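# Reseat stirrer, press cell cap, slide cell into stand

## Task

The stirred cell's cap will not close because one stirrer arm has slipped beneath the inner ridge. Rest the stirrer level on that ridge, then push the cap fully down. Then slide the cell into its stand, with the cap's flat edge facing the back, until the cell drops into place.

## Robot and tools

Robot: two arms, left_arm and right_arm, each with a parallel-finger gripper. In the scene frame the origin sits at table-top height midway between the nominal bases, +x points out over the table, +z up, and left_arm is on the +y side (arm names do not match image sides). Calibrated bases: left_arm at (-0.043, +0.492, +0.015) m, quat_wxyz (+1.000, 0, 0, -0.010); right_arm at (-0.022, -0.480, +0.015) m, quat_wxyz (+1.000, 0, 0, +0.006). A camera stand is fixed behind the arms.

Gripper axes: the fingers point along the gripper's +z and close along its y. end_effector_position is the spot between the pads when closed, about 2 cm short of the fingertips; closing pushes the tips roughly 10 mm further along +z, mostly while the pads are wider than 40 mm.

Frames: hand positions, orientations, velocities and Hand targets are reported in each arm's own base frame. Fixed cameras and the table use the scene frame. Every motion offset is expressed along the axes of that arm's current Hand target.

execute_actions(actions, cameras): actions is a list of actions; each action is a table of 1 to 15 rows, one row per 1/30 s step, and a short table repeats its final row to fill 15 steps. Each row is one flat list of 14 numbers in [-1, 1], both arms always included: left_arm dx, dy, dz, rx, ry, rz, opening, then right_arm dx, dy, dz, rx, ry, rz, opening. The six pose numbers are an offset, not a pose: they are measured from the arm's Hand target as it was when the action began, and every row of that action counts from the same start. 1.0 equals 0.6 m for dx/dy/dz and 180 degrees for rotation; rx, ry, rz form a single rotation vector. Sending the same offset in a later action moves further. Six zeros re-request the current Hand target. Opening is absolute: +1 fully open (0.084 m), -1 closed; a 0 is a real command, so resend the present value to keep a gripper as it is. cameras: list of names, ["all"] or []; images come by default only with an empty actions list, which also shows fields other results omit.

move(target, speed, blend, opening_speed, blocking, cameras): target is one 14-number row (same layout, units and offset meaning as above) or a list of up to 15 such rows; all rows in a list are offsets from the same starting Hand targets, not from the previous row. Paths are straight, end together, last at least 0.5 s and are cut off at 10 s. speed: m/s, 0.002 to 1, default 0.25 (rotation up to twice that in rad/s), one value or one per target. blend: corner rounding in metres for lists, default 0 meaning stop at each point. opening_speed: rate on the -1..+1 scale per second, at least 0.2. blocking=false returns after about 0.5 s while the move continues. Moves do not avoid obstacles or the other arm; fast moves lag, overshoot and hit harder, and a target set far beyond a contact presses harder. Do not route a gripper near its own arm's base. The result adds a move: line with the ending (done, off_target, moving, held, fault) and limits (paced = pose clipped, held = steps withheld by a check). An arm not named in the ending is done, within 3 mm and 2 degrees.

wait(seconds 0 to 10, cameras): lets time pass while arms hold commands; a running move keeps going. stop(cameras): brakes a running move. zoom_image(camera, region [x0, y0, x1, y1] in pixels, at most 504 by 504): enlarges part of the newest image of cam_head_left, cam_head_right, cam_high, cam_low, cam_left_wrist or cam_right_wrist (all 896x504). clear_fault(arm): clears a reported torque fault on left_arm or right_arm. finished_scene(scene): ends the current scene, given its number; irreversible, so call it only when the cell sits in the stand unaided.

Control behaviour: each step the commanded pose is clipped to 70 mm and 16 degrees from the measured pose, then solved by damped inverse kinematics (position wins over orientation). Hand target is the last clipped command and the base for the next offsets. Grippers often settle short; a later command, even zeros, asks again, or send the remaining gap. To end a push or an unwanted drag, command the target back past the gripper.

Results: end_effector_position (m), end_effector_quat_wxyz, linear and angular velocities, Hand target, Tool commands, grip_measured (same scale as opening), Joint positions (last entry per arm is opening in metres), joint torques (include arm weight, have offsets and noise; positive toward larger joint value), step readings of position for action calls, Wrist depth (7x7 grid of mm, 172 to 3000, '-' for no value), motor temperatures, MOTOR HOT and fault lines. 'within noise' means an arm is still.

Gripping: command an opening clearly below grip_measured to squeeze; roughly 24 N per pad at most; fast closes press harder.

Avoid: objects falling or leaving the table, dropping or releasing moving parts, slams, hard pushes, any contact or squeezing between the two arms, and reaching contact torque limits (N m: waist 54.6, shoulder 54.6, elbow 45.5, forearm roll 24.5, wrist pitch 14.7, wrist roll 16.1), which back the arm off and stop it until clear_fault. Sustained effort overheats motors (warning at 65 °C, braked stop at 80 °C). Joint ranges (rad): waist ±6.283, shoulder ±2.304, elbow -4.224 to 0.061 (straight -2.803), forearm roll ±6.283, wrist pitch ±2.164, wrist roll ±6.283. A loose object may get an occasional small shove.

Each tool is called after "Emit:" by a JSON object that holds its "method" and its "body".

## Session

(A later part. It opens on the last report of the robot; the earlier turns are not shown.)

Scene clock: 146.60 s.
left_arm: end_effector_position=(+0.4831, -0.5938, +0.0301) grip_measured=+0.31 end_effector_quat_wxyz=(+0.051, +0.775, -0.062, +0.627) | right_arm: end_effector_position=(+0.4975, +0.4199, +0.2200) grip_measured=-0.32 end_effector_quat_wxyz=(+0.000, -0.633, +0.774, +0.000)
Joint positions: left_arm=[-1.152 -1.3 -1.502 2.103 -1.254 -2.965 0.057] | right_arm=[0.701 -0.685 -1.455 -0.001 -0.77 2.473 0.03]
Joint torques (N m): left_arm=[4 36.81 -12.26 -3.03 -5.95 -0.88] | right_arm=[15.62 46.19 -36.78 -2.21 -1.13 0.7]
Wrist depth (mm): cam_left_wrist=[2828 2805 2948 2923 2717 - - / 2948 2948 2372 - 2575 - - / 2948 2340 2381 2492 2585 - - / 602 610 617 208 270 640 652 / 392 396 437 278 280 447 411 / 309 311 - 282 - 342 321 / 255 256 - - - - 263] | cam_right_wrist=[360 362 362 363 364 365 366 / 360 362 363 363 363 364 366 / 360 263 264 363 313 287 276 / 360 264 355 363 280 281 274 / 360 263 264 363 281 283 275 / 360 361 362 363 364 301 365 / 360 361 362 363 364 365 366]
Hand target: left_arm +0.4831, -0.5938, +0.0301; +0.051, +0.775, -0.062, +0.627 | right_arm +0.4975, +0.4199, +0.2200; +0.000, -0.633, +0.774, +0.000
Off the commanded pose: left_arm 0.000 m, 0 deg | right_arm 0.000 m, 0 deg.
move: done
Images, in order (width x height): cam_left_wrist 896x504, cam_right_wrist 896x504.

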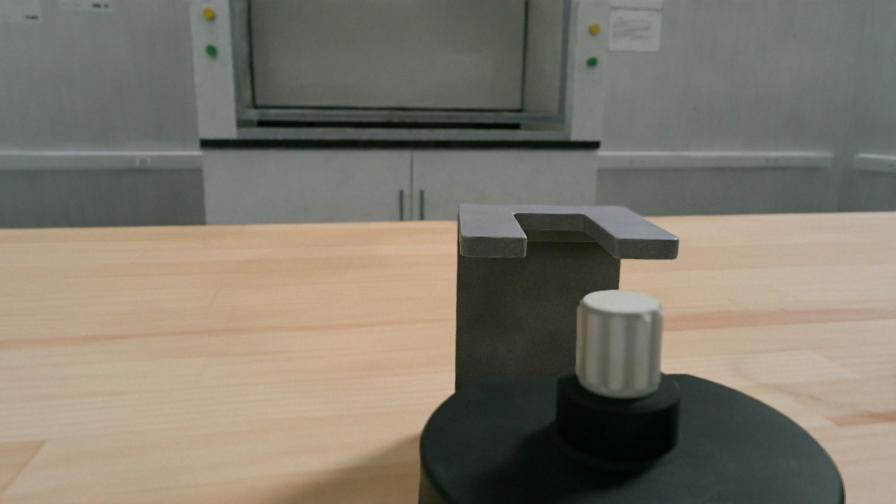

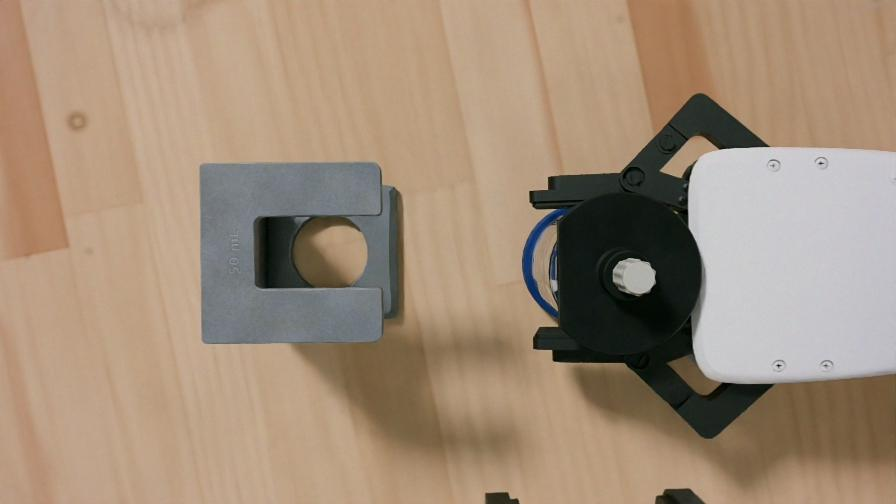

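Emit:
{"method": "move", "body": {"target": [[0.0195,0.0152,-0.0042,0,0,0,-0.6,0,0,0,0,0,0,-0.3],[0.0378,0.0152,0.0820,0,0,0,-0.6,0,0,0,0,0,0,-0.3]], "speed": 0.06, "cameras": ["cam_right_wrist","cam_left_wrist","cam_low"]}}

Emit:
{"method": "zoom_image", "body": {"camera": "cam_low", "region": [340, 230, 450, 350]}}

Scene clock: 150.30 s.
left_arm: end_effector_position=(+0.5338, -0.6112, +0.0420) grip_measured=+0.31 end_effector_quat_wxyz=(+0.051, +0.775, -0.062, +0.627) | right_arm: end_effector_position=(+0.4975, +0.4199, +0.2200) grip_measured=-0.32 end_effector_quat_wxyz=(+0.000, -0.633, +0.774, +0.000)
Joint positions: left_arm=[-1.092 -1.33 -1.624 2.136 -1.193 -2.89 0.057] | right_arm=[0.701 -0.685 -1.455 -0.001 -0.77 2.474 0.03]
Joint torques (N m): left_arm=[3.46 29.46 -27.98 4.55 0.01 0.6] | right_arm=[15.64 46.94 -37.02 -2.05 -1.27 0.75]
Wrist depth (mm): cam_left_wrist=[2793 2851 2899 2986 2675 - - / 2805 2911 2899 - 2760 - - / 2839 2911 2364 2422 2538 - - / 655 667 673 685 693 698 710 / 425 468 - - 220 484 448 / 335 337 - - - 372 349 / 276 278 - - - - 286] | cam_right_wrist=[361 362 362 362 365 365 366 / 360 362 362 363 291 364 365 / 361 264 264 267 271 264 255 / 361 264 354 268 268 263 253 / 360 263 264 269 272 265 257 / 360 361 363 363 292 364 365 / 361 361 361 363 364 364 365]
Hand target: left_arm +0.5338, -0.6112, +0.0420; +0.051, +0.775, -0.062, +0.627 | right_arm +0.4975, +0.4199, +0.2200; +0.000, -0.633, +0.774, +0.000
Off the commanded pose: left_arm 0.000 m, 0 deg | right_arm 0.000 m, 0 deg.
move: done
Images, in order (width x height): cam_low 896x504, cam_left_wrist 896x504, cam_right_wrist 896x504.

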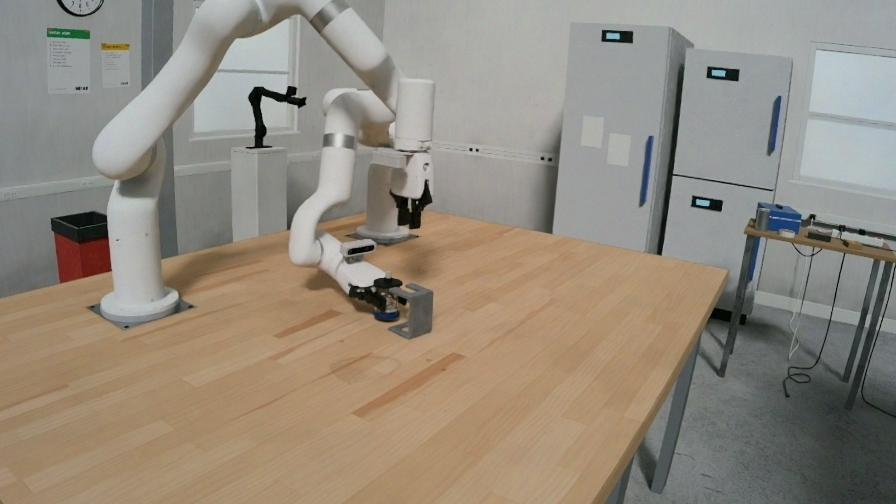

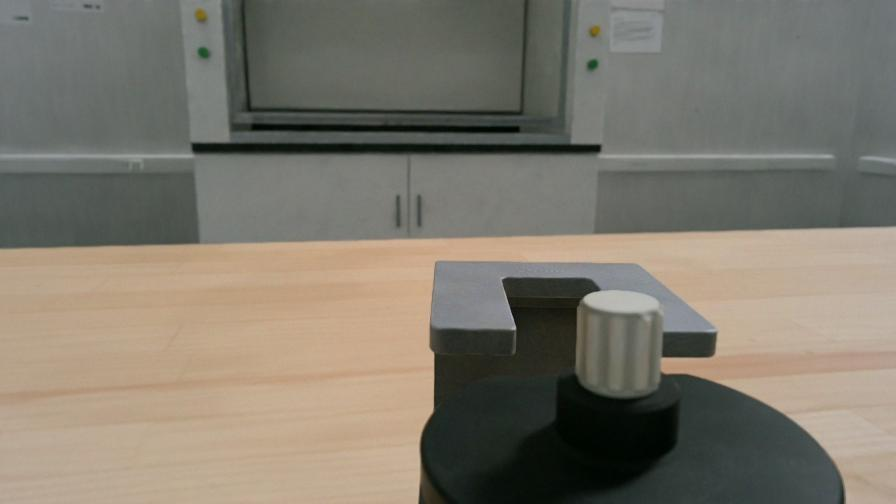

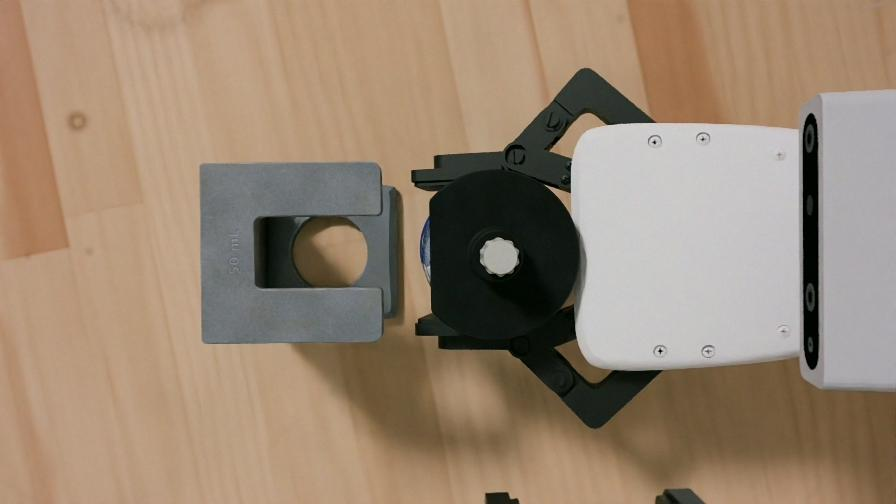

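Scaled by 4.200.

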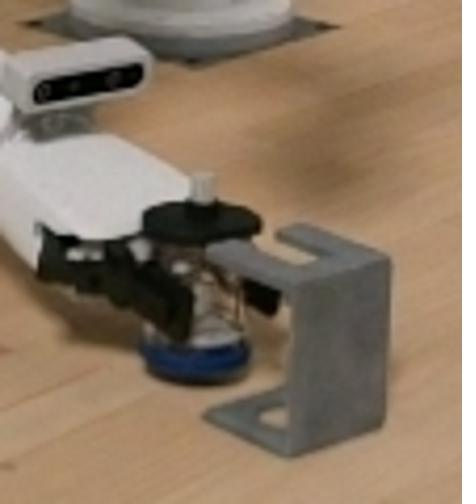

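Emit:
{"method": "move", "body": {"target": [0.0247,0.001,0.116,0,0,0,-0.6,0,0,0,0,0,0,-0.3], "speed": 0.05, "cameras": ["cam_right_wrist","cam_left_wrist","cam_low"]}}

Emit:
{"method": "zoom_image", "body": {"camera": "cam_low", "region": [340, 230, 450, 350]}}

Scene clock: 152.90 s.
left_arm: end_effector_position=(+0.6039, -0.6231, +0.0420) grip_measured=+0.31 end_effector_quat_wxyz=(+0.051, +0.775, -0.062, +0.627) | right_arm: end_effector_position=(+0.4975, +0.4199, +0.2200) grip_measured=-0.32 end_effector_quat_wxyz=(+0.000, -0.633, +0.774, +0.000)
Joint positions: left_arm=[-1.009 -1.413 -1.819 2.179 -1.108 -2.805 0.057] | right_arm=[0.701 -0.685 -1.455 -0.001 -0.77 2.474 0.03]
Joint torques (N m): left_arm=[3.81 31.46 -30.7 3.57 0.15 0.63] | right_arm=[16.53 46.81 -37.39 -2.26 -1.32 0.72]
Wrist depth (mm): cam_left_wrist=[2706 2685 2706 2851 2614 - - / 2782 2749 2863 2899 2624 - - / 2805 2257 2242 2317 2431 - - / 2793 2242 2348 680 694 700 713 / 425 466 - - 183 487 449 / 335 337 - - - 347 349 / 277 278 - - - - 287] | cam_right_wrist=[361 361 363 363 364 364 216 / 360 362 362 292 364 365 224 / 263 263 267 271 258 239 226 / 263 346 267 271 257 232 224 / 263 262 268 271 259 247 232 / 360 361 362 291 364 364 366 / 360 361 361 363 364 364 365]
Hand target: left_arm +0.6040, -0.6231, +0.0420; +0.051, +0.775, -0.062, +0.627 | right_arm +0.4975, +0.4199, +0.2200; +0.000, -0.633, +0.774, +0.000
Off the commanded pose: left_arm 0.000 m, 0 deg | right_arm 0.000 m, 0 deg.
move: done
Images, in order (width x height): cam_low 896x504, cam_left_wrist 896x504, cam_right_wrist 896x504.

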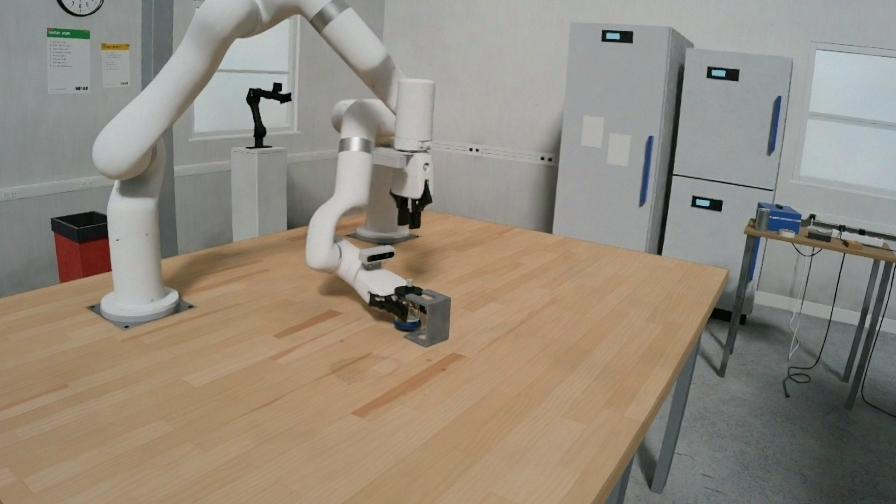

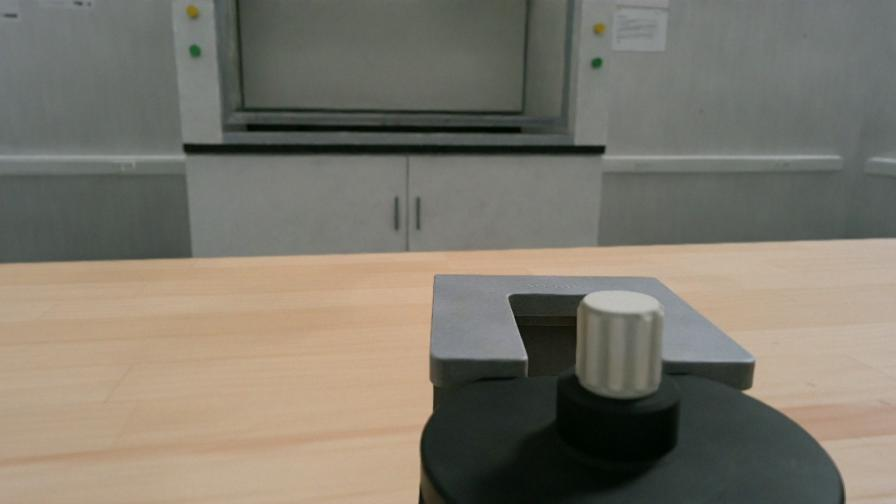

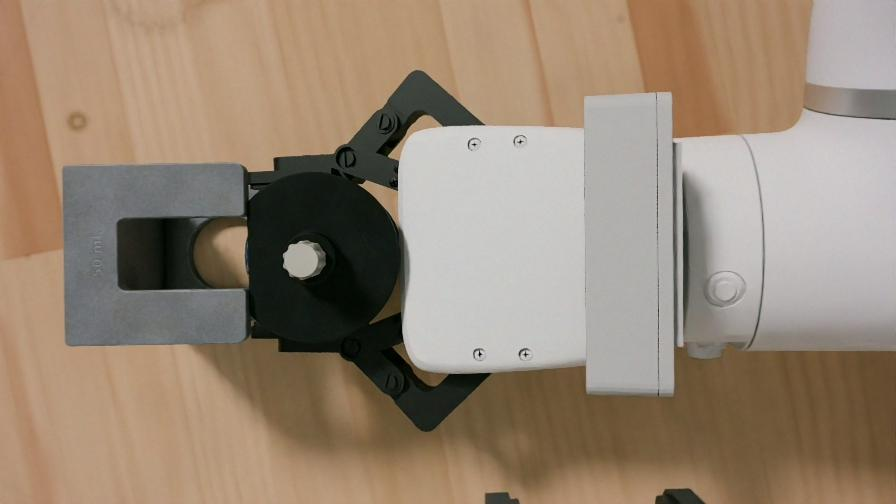

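Scaled by 4.200.

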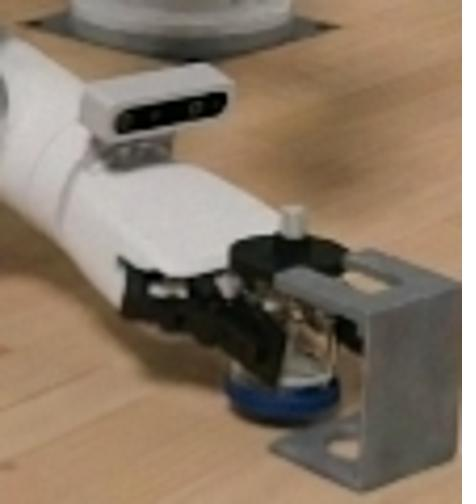

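Emit:
{"method": "move", "body": {"target": [[-0.0035,0,-0.0163,0,0,0,-0.6,0,0,0,0,0,0,-0.3],[-0.0092,0.0023,-0.0151,0,0,0,-0.6,0,0,0,0,0,0,-0.3],[-0.002,0.0023,0.0175,0,0,0,-0.6,0,0,0,0,0,0,-0.3]], "speed": 0.04, "cameras": ["cam_right_wrist","cam_low"]}}

Emit:
{"method": "zoom_image", "body": {"camera": "cam_low", "region": [370, 250, 470, 360]}}

Scene clock: 155.70 s.
left_arm: end_effector_position=(+0.6136, -0.6260, +0.0386) grip_measured=+0.31 end_effector_quat_wxyz=(+0.051, +0.775, -0.062, +0.627) | right_arm: end_effector_position=(+0.4975, +0.4199, +0.2200) grip_measured=-0.32 end_effector_quat_wxyz=(+0.000, -0.633, +0.774, +0.000)
Joint positions: left_arm=[-1 -1.437 -1.862 2.181 -1.094 -2.79 0.057] | right_arm=[0.701 -0.685 -1.455 -0.001 -0.77 2.474 0.03]
Joint torques (N m): left_arm=[3.47 31.62 -30.04 3.55 -0.01 0.7] | right_arm=[14.05 48.1 -37.16 -1.82 -1.23 0.75]
Wrist depth (mm): cam_left_wrist=[2696 2634 2828 2805 2614 - - / 2717 2474 2851 2948 2654 - - / 2793 2235 2333 2333 2431 - - / 2828 2235 2302 669 677 682 692 / 415 458 - - 187 476 439 / 328 329 - - - - 342 / 270 271 - - - - 278] | cam_right_wrist=[360 361 362 363 364 365 215 / 361 362 362 363 363 364 223 / 263 262 279 271 260 236 224 / 267 350 271 271 259 234 225 / 262 263 271 271 262 241 234 / 361 361 361 363 363 366 365 / 360 361 362 362 364 364 365]
Hand target: left_arm +0.6136, -0.6260, +0.0386; +0.051, +0.775, -0.062, +0.627 | right_arm +0.4975, +0.4199, +0.2200; +0.000, -0.633, +0.774, +0.000
Off the commanded pose: left_arm 0.000 m, 0 deg | right_arm 0.000 m, 0 deg.
move: done
Images, in order (width x height): cam_low 896x504, cam_right_wrist 896x504.

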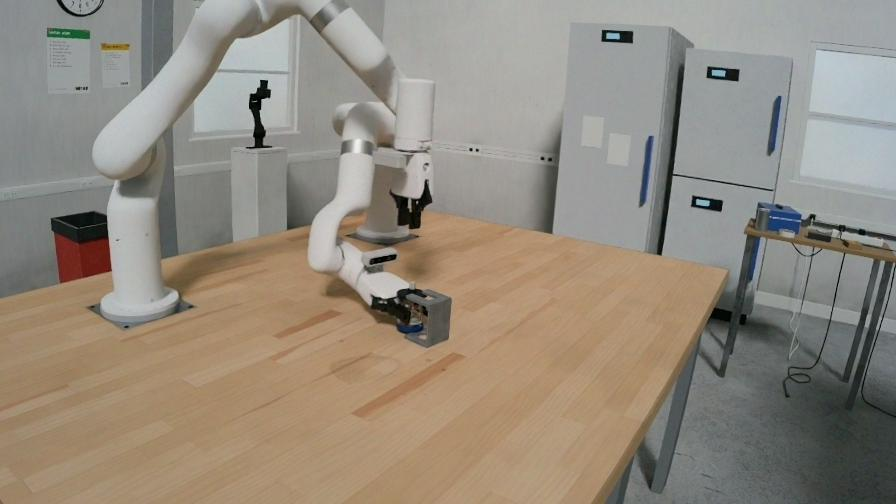

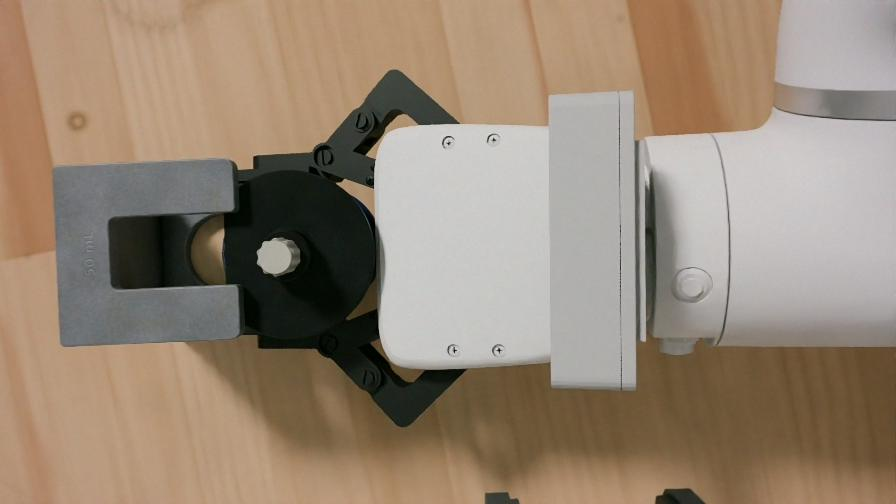

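Scaled by 4.582.

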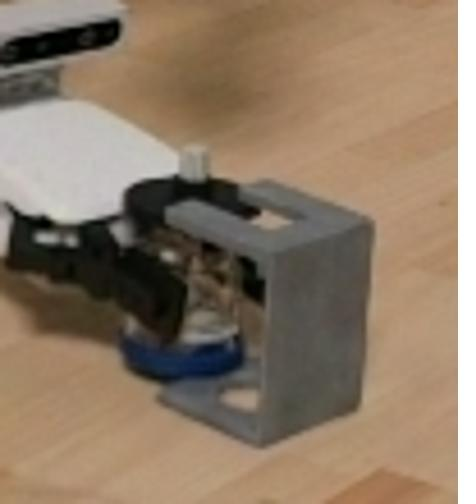

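Emit:
{"method": "wait", "body": {"seconds": 0.1, "cameras": ["cam_left_wrist","cam_head_left","cam_low"]}}

Emit:
{"method": "zoom_image", "body": {"camera": "cam_low", "region": [390, 275, 460, 355]}}

Emit:
{"method": "zoom_image", "body": {"camera": "cam_left_wrist", "region": [396, 204, 896, 504]}}

Scene clock: 156.13 s.
left_arm: end_effector_position=(+0.6136, -0.6261, +0.0386) grip_measured=+0.31 end_effector_quat_wxyz=(+0.051, +0.775, -0.062, +0.627) | right_arm: end_effector_position=(+0.4975, +0.4199, +0.2200) grip_measured=-0.32 end_effector_quat_wxyz=(+0.000, -0.633, +0.774, +0.000)
Joint positions: left_arm=[-1 -1.437 -1.862 2.181 -1.094 -2.79 0.057] | right_arm=[0.701 -0.685 -1.455 -0.001 -0.77 2.474 0.03]
Joint torques (N m): left_arm=[4.06 31.71 -31.39 2.96 -0.05 0.65] | right_arm=[15.79 46.83 -37.62 -1.94 -1.31 0.77]
Wrist depth (mm): cam_left_wrist=[2782 2685 2749 2923 2604 - - / 2717 2405 2839 2948 2675 - - / 2771 2264 2228 2325 2474 - - / 2839 2279 2325 667 675 682 695 / 416 456 - - 187 477 438 / 328 330 - - - - 340 / 270 271 - - - - 279] | cam_right_wrist=[361 362 362 363 363 365 215 / 361 362 362 362 365 364 223 / 263 262 279 271 260 236 224 / 267 349 271 271 259 233 224 / 263 262 271 272 261 241 234 / 360 361 362 363 363 365 365 / 360 362 362 363 364 365 365]
Hand target: left_arm +0.6136, -0.6260, +0.0386; +0.051, +0.775, -0.062, +0.627 | right_arm +0.4975, +0.4199, +0.2200; +0.000, -0.633, +0.774, +0.000
Tool commands: left_gripper/opening=-0.6 right_gripper/opening=-0.3
Off the commanded pose: left_arm 0.000 m, 0 deg | right_arm 0.000 m, 0 deg.
wait: 0.10 s; at rest from the start
Images, in order (width x height): cam_head_left 896x504, cam_low 896x504, cam_left_wrist 896x504.

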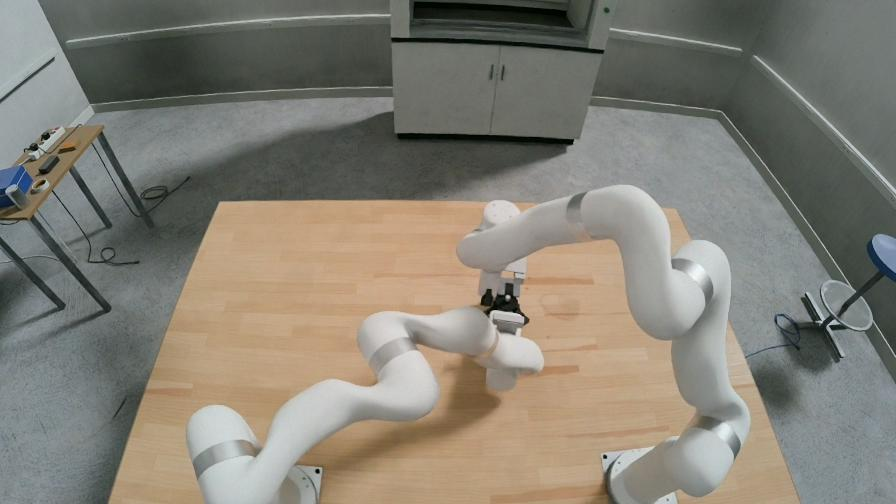

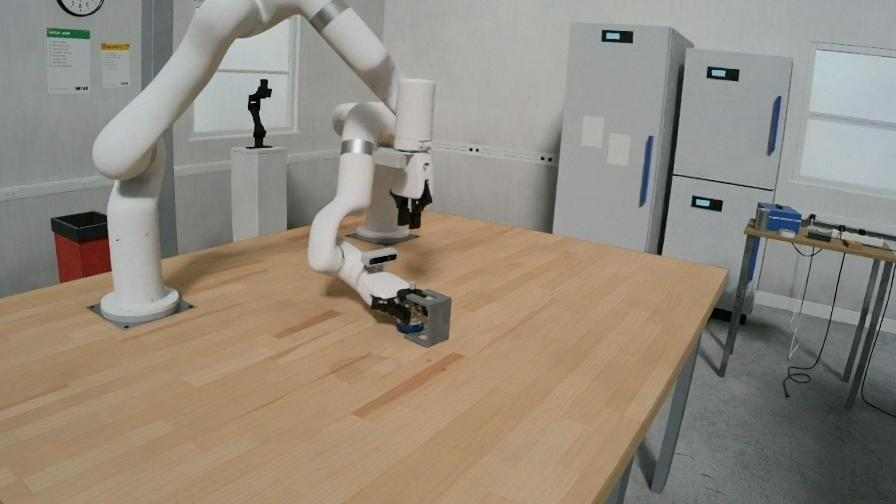

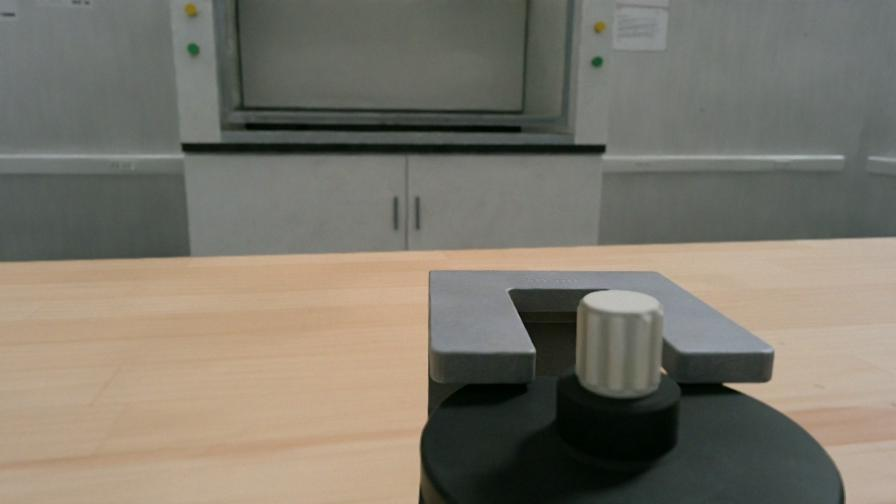

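Scaled by 6.300.

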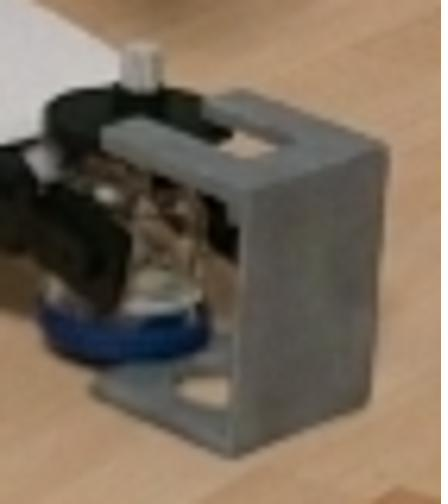

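Scaled by 1.008.

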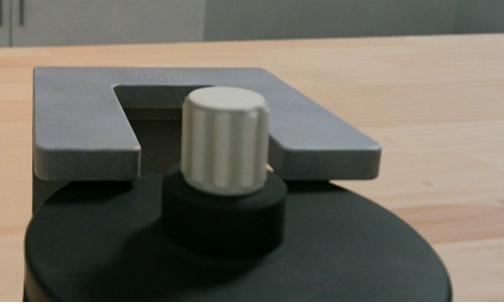

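Emit:
{"method": "move", "body": {"target": [0.0145,0.0025,0.0757,0,0,0,-0.6,0,0,0,0,0,0,-0.3], "speed": 0.03, "cameras": ["cam_right_wrist","cam_low","cam_left_wrist"]}}

Emit:
{"method": "zoom_image", "body": {"camera": "cam_low", "region": [390, 275, 480, 365]}}

Scene clock: 158.83 s.
left_arm: end_effector_position=(+0.6590, -0.6349, +0.0377) grip_measured=+0.31 end_effector_quat_wxyz=(+0.051, +0.775, -0.062, +0.627) | right_arm: end_effector_position=(+0.4975, +0.4199, +0.2200) grip_measured=-0.32 end_effector_quat_wxyz=(+0.000, -0.633, +0.774, +0.000)
Joint positions: left_arm=[-0.954 -1.52 -2.041 2.184 -1.022 -2.714 0.057] | right_arm=[0.701 -0.685 -1.455 -0.001 -0.77 2.474 0.03]
Joint torques (N m): left_arm=[4.78 33.39 -33.14 -2.72 0 0.58] | right_arm=[15.35 47.63 -37.05 -2.19 -1.24 0.72]
Wrist depth (mm): cam_left_wrist=[2654 2644 2717 2874 2624 - - / 2706 2696 2771 2874 2614 - - / 2771 2165 2199 2271 2381 - - / 2839 2242 2279 2333 2431 679 691 / 412 454 - - - 475 434 / 325 326 - - - 337 339 / 268 270 - - - - 278] | cam_right_wrist=[360 362 362 364 363 202 182 / 360 361 292 363 364 214 205 / 263 271 271 261 237 222 213 / 297 270 270 260 233 225 216 / 263 272 271 262 243 235 226 / 359 361 297 363 364 364 365 / 361 361 362 363 364 364 366]
Hand target: left_arm +0.6590, -0.6349, +0.0377; +0.051, +0.775, -0.062, +0.627 | right_arm +0.4975, +0.4199, +0.2200; +0.000, -0.633, +0.774, +0.000
Off the commanded pose: left_arm 0.000 m, 0 deg | right_arm 0.000 m, 0 deg.
move: done
Images, in order (width x height): cam_low 896x504, cam_left_wrist 896x504, cam_right_wrist 896x504.

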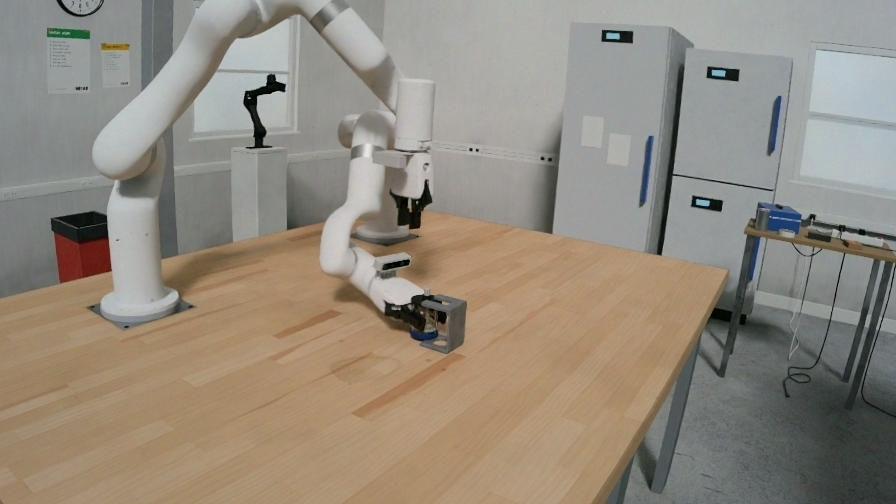

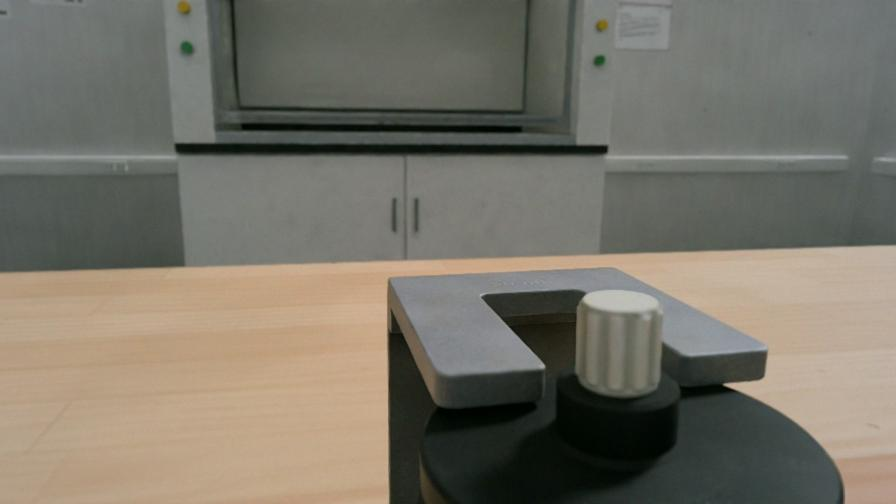

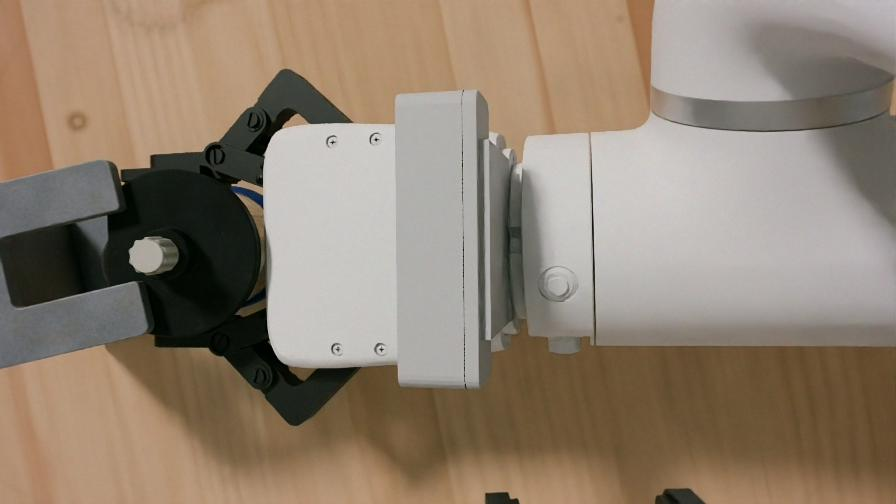

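Scaled by 5.600.

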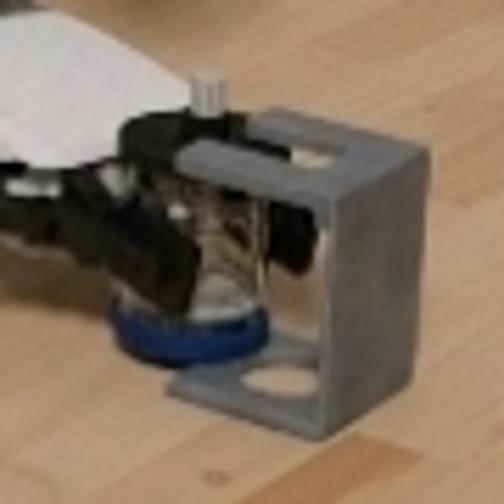

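Emit:
{"method": "move", "body": {"target": [-0.0029,0,-0.0137,0,0,0,-0.6,0,0,0,0,0,0,-0.3], "speed": 0.03}}

Emit:
{"method": "move", "body": {"target": [-0.0024,0,0.0005,0,0,0,-0.6,0,0,0,0,0,0,-0.3], "speed": 0.03}}

Emit:
{"method": "move", "body": {"target": [-0.0024,0,0.0005,0,0,0,-0.6,0,0,0,0,0,0,-0.3], "speed": 0.03, "cameras": ["cam_right_wrist","cam_low","cam_left_wrist"]}}

Emit:
{"method": "zoom_image", "body": {"camera": "cam_low", "region": [390, 275, 480, 365]}}

Scene clock: 161.27 s.
left_arm: end_effector_position=(+0.6508, -0.6335, +0.0377) grip_measured=+0.31 end_effector_quat_wxyz=(+0.051, +0.775, -0.062, +0.627) | right_arm: end_effector_position=(+0.4975, +0.4199, +0.2200) grip_measured=-0.32 end_effector_quat_wxyz=(+0.000, -0.633, +0.774, +0.000)
Joint positions: left_arm=[-0.962 -1.504 -2.006 2.185 -1.036 -2.729 0.057] | right_arm=[0.701 -0.685 -1.455 -0.001 -0.77 2.474 0.03]
Joint torques (N m): left_arm=[-4.07 53.94 -19.36 3.99 -6.3 -1.34] | right_arm=[15.76 47.12 -36.87 -1.96 -1.14 0.7]
Wrist depth (mm): cam_left_wrist=[2654 2675 2685 2805 2624 - - / 2685 2457 2760 2886 2604 - - / 2717 2145 2249 2286 2364 - - / 2851 2213 2294 2340 669 677 689 / 412 455 - - 199 474 434 / 324 326 - - - 360 339 / 268 270 - - - - 276] | cam_right_wrist=[361 362 363 363 364 206 191 / 361 362 293 363 363 222 206 / 263 271 273 262 239 227 213 / 332 271 272 262 235 226 218 / 263 272 274 264 245 237 228 / 361 361 295 363 364 364 365 / 360 361 362 363 364 365 365]
Hand target: left_arm +0.6507, -0.6336, +0.0377; +0.051, +0.775, -0.062, +0.627 | right_arm +0.4975, +0.4199, +0.2200; +0.000, -0.633, +0.774, +0.000
Off the commanded pose: left_arm 0.000 m, 0 deg | right_arm 0.000 m, 0 deg.
move: done

Scene clock: 161.97 s.
left_arm: end_effector_position=(+0.6507, -0.6336, +0.0362) grip_measured=+0.31 end_effector_quat_wxyz=(+0.051, +0.775, -0.062, +0.627) | right_arm: end_effector_position=(+0.4975, +0.4199, +0.2200) grip_measured=-0.32 end_effector_quat_wxyz=(+0.000, -0.633, +0.774, +0.000)
Joint positions: left_arm=[-0.962 -1.508 -2.009 2.185 -1.036 -2.729 0.057] | right_arm=[0.701 -0.685 -1.455 -0.001 -0.77 2.474 0.03]
Joint torques (N m): left_arm=[-6.12 33.33 -32.53 4.06 -6.21 -1.11] | right_arm=[15.54 46.42 -37.14 -1.78 -1.16 0.68]
Wrist depth (mm): cam_left_wrist=[2675 2654 2696 2793 2654 - - / 2706 2457 2760 2828 2575 - - / 2793 2206 2242 2325 2422 - - / 2874 2220 2333 2348 662 673 681 / 408 448 - - 199 469 430 / 322 323 - - - 357 335 / 265 267 - - - - 274] | cam_right_wrist=[360 361 361 363 364 211 191 / 361 361 295 363 364 222 208 / 263 272 274 263 241 228 214 / 331 272 273 263 236 228 219 / 263 273 276 265 247 238 230 / 359 361 297 363 364 365 365 / 360 361 362 362 364 364 366]
Hand target: left_arm +0.6507, -0.6336, +0.0362; +0.051, +0.775, -0.062, +0.627 | right_arm +0.4975, +0.4199, +0.2200; +0.000, -0.633, +0.774, +0.000
Off the commanded pose: left_arm 0.000 m, 0 deg | right_arm 0.000 m, 0 deg.
move: done

Scene clock: 162.67 s.
left_arm: end_effector_position=(+0.6507, -0.6336, +0.0348) grip_measured=+0.31 end_effector_quat_wxyz=(+0.051, +0.775, -0.062, +0.627) | right_arm: end_effector_position=(+0.4975, +0.4199, +0.2200) grip_measured=-0.32 end_effector_quat_wxyz=(+0.000, -0.633, +0.774, +0.000)
Joint positions: left_arm=[-0.962 -1.511 -2.013 2.185 -1.036 -2.729 0.057] | right_arm=[0.701 -0.685 -1.455 -0.001 -0.77 2.474 0.03]
Joint torques (N m): left_arm=[-5.77 30.92 -30.61 3.94 -4.82 -1.32] | right_arm=[15.69 46.89 -37.29 -1.88 -1.19 0.79]
Wrist depth (mm): cam_left_wrist=[2727 2614 2727 2863 2556 - - / 2717 2528 2863 2828 2644 - - / 2793 2213 2264 2302 2372 - - / 2816 2220 2309 2340 659 669 677 / 405 446 - - 199 464 427 / 318 321 - - - 354 332 / 264 265 - - - - 272] | cam_right_wrist=[361 361 362 363 364 215 191 / 360 361 296 363 364 223 208 / 263 273 276 265 242 229 216 / 331 273 275 265 237 229 220 / 263 275 277 266 249 240 231 / 360 361 298 363 364 365 365 / 360 361 362 362 363 365 365]
Hand target: left_arm +0.6507, -0.6336, +0.0347; +0.051, +0.775, -0.062, +0.627 | right_arm +0.4975, +0.4199, +0.2200; +0.000, -0.633, +0.774, +0.000
Off the commanded pose: left_arm 0.000 m, 0 deg | right_arm 0.000 m, 0 deg.
move: done
Images, in order (width x height): cam_low 896x504, cam_left_wrist 896x504, cam_right_wrist 896x504.

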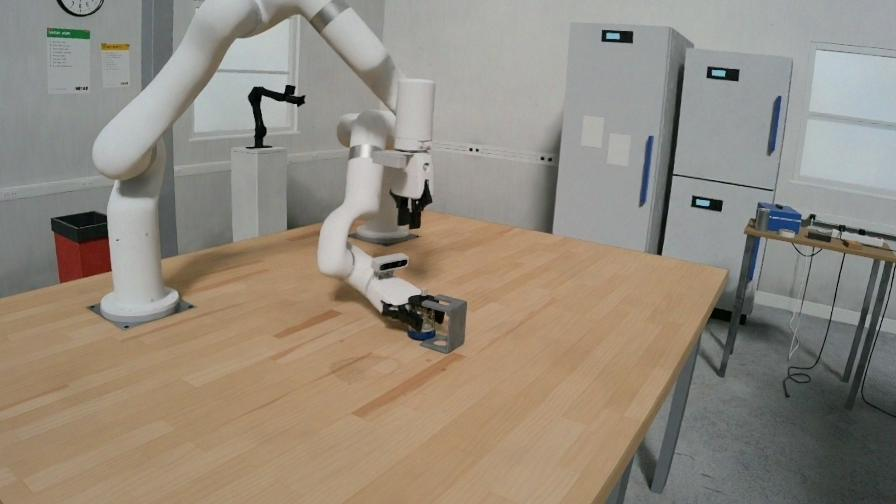

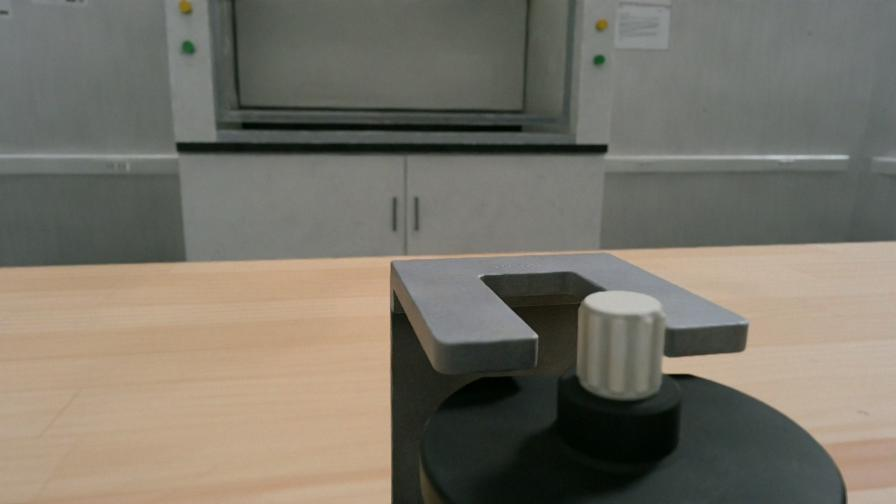

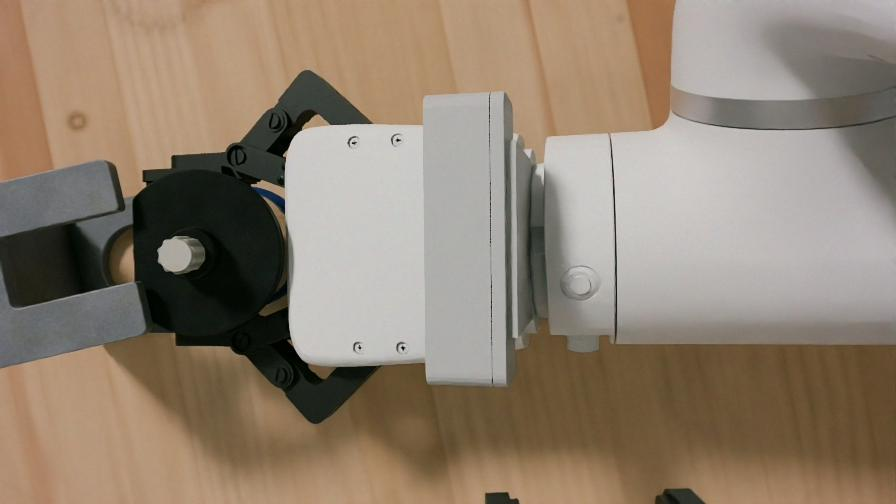

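Scaled by 5.600.

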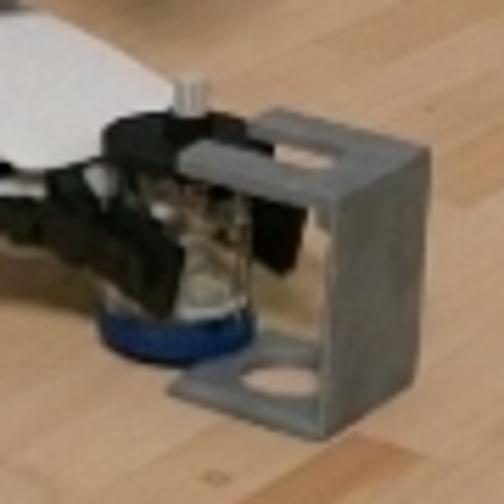

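Emit:
{"method": "move", "body": {"target": [[-0.007,0,-0.0326,0,0,0,-0.6,0,0,0,0,0,0,-0.3],[-0.007,0,-0.0326,0.0663,0,-0.0141,-0.6,0,0,0,0,0,0,-0.3]], "speed": 0.08, "cameras": ["cam_right_wrist","cam_left_wrist"]}}

Scene clock: 165.80 s.
left_arm: end_effector_position=(+0.6310, -0.6304, +0.0347) grip_measured=+0.31 end_effector_quat_wxyz=(-0.016, +0.777, +0.021, +0.629) | right_arm: end_effector_position=(+0.4975, +0.4199, +0.2200) grip_measured=-0.32 end_effector_quat_wxyz=(+0.000, -0.633, +0.774, +0.000)
Joint positions: left_arm=[-1.023 -1.596 -2.192 1.872 -1.122 -2.562 0.057] | right_arm=[0.701 -0.685 -1.455 -0.001 -0.77 2.474 0.03]
Joint torques (N m): left_arm=[-5.04 31.9 -33.42 -2.23 -6.05 0.75] | right_arm=[14.63 46.44 -37.18 -2.02 -1.2 0.71]
Wrist depth (mm): cam_left_wrist=[2999 2923 2760 2839 2793 2448 2923 / - - 2771 2863 2828 2422 2986 / - - 2317 2286 2235 2294 - / 622 629 2348 2340 200 2302 - / 404 443 - - 220 420 425 / 317 320 - - - 353 332 / 262 264 - - - - 272] | cam_right_wrist=[361 362 363 363 363 235 212 / 361 361 291 268 253 233 224 / 263 274 275 269 258 239 240 / 335 273 276 271 267 365 366 / 263 307 292 291 364 364 366 / 361 362 362 363 365 364 365 / 360 360 362 363 363 364 365]
Hand target: left_arm +0.6310, -0.6304, +0.0347; -0.016, +0.777, +0.021, +0.629 | right_arm +0.4975, +0.4199, +0.2200; +0.000, -0.633, +0.774, +0.000
Off the commanded pose: left_arm 0.000 m, 0 deg | right_arm 0.000 m, 0 deg.
move: done
Images, in order (width x height): cam_left_wrist 896x504, cam_right_wrist 896x504.

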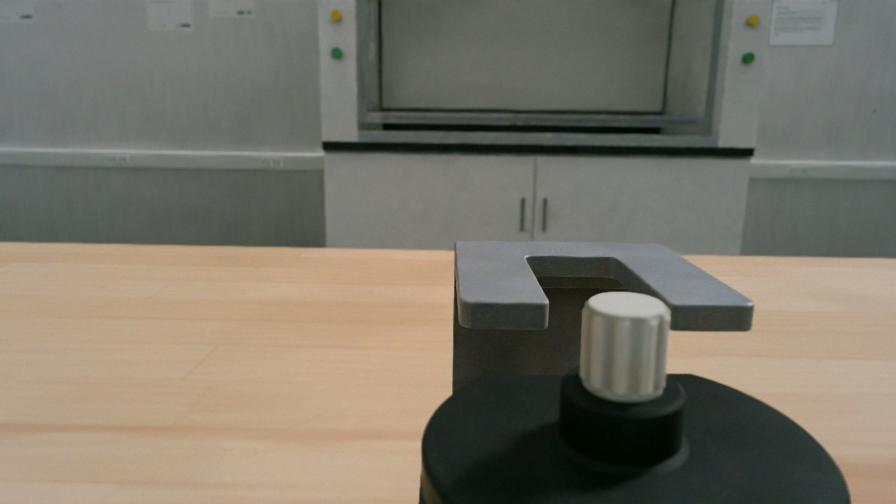

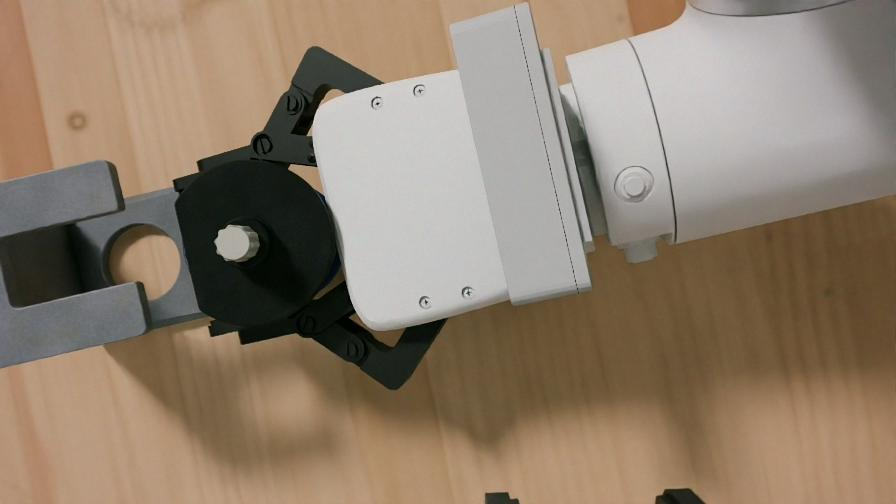

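Emit:
{"method": "move", "body": {"target": [[0.0033,0.0113,-0.0007,0,0,0,-0.6,0,0,0,0,0,0,-0.3],[0.0172,0.0113,0.0645,0,0,0,-0.6,0,0,0,0,0,0,-0.3]], "speed": 0.04, "cameras": ["cam_right_wrist","cam_left_wrist","cam_low"]}}

Emit:
{"method": "zoom_image", "body": {"camera": "cam_low", "region": [390, 275, 480, 365]}}

Scene clock: 168.70 s.
left_arm: end_effector_position=(+0.6713, -0.6350, +0.0367) grip_measured=+0.31 end_effector_quat_wxyz=(-0.016, +0.777, +0.021, +0.629) | right_arm: end_effector_position=(+0.4975, +0.4199, +0.2200) grip_measured=-0.32 end_effector_quat_wxyz=(+0.000, -0.633, +0.774, +0.000)
Joint positions: left_arm=[-0.982 -1.706 -2.42 1.85 -1.065 -2.443 0.057] | right_arm=[0.701 -0.685 -1.455 -0.001 -0.77 2.474 0.03]
Joint torques (N m): left_arm=[3.55 31.74 -34.03 -2.43 1 0.44] | right_arm=[14.87 47.11 -37.32 -1.71 -1.21 0.67]
Wrist depth (mm): cam_left_wrist=[2948 2886 2805 2760 2771 2414 2863 / - - 2839 2839 2805 2397 2911 / - - 2271 2279 2257 2235 - / - - 2325 2325 2286 2279 - / 410 450 - - - 470 431 / 323 325 - - - - 336 / 267 268 - - - - 276] | cam_right_wrist=[361 361 362 363 228 204 - / 360 292 267 249 231 220 - / 270 275 266 257 236 234 237 / 271 272 269 263 364 365 - / 262 287 277 363 364 364 365 / 360 362 363 363 364 364 365 / 361 362 361 362 364 365 365]
Hand target: left_arm +0.6713, -0.6350, +0.0367; -0.016, +0.777, +0.021, +0.629 | right_arm +0.4975, +0.4199, +0.2200; +0.000, -0.633, +0.774, +0.000
Off the commanded pose: left_arm 0.000 m, 0 deg | right_arm 0.000 m, 0 deg.
move: done
Images, in order (width x height): cam_low 896x504, cam_left_wrist 896x504, cam_right_wrist 896x504.

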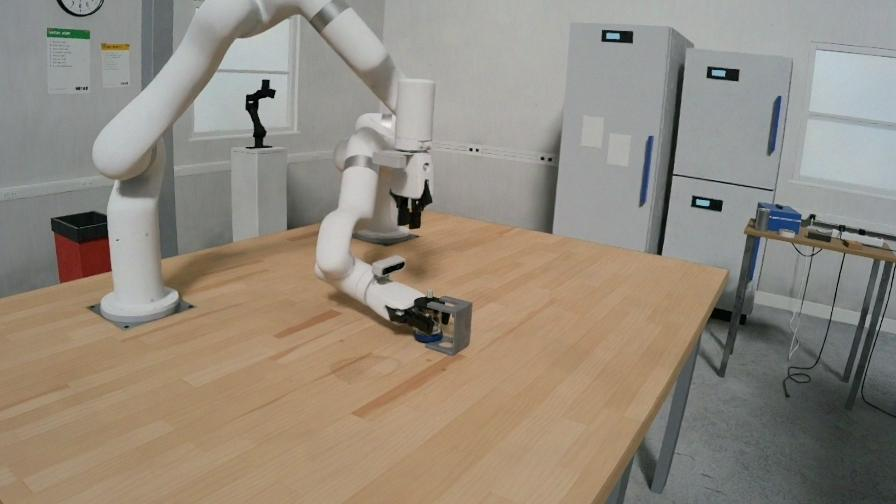

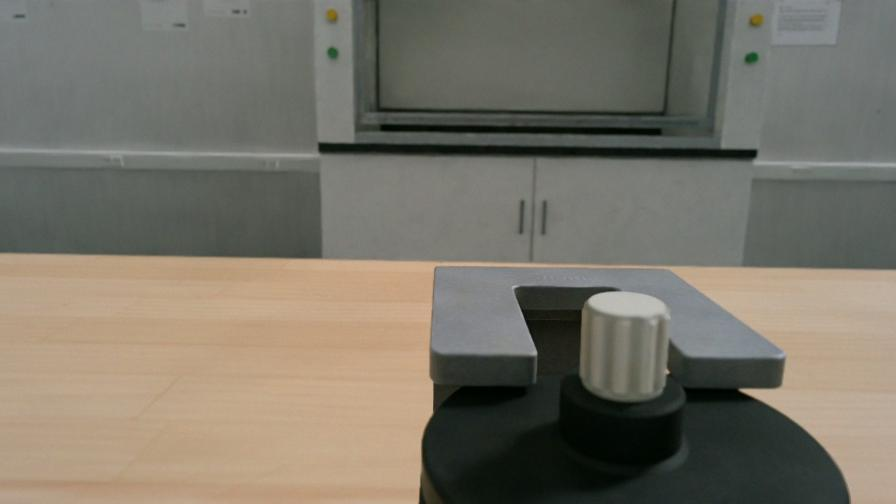

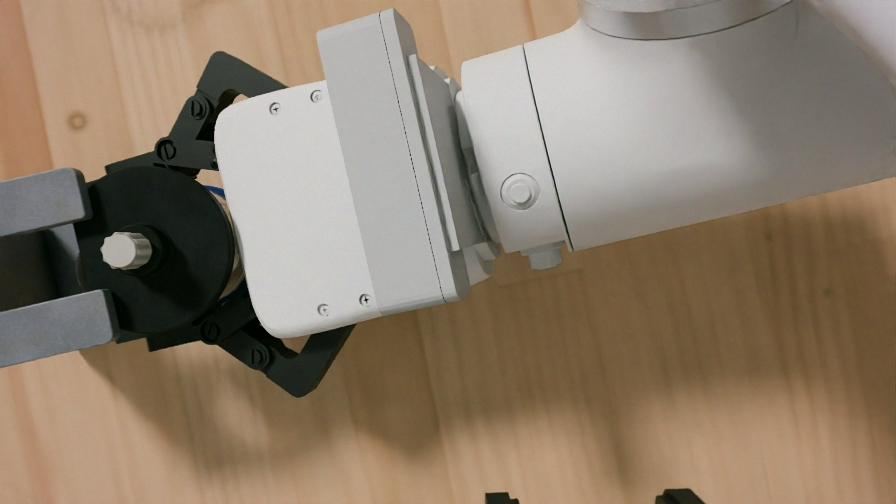

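Scaled by 5.600.

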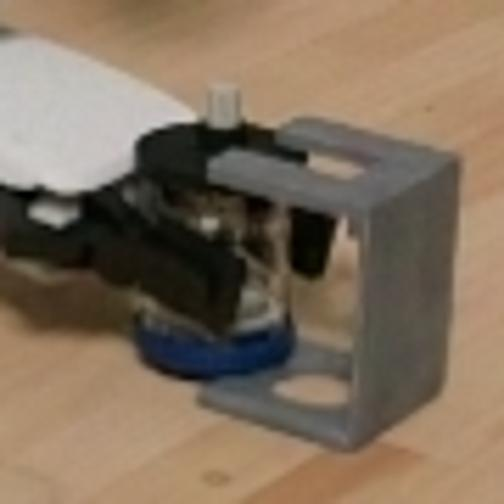

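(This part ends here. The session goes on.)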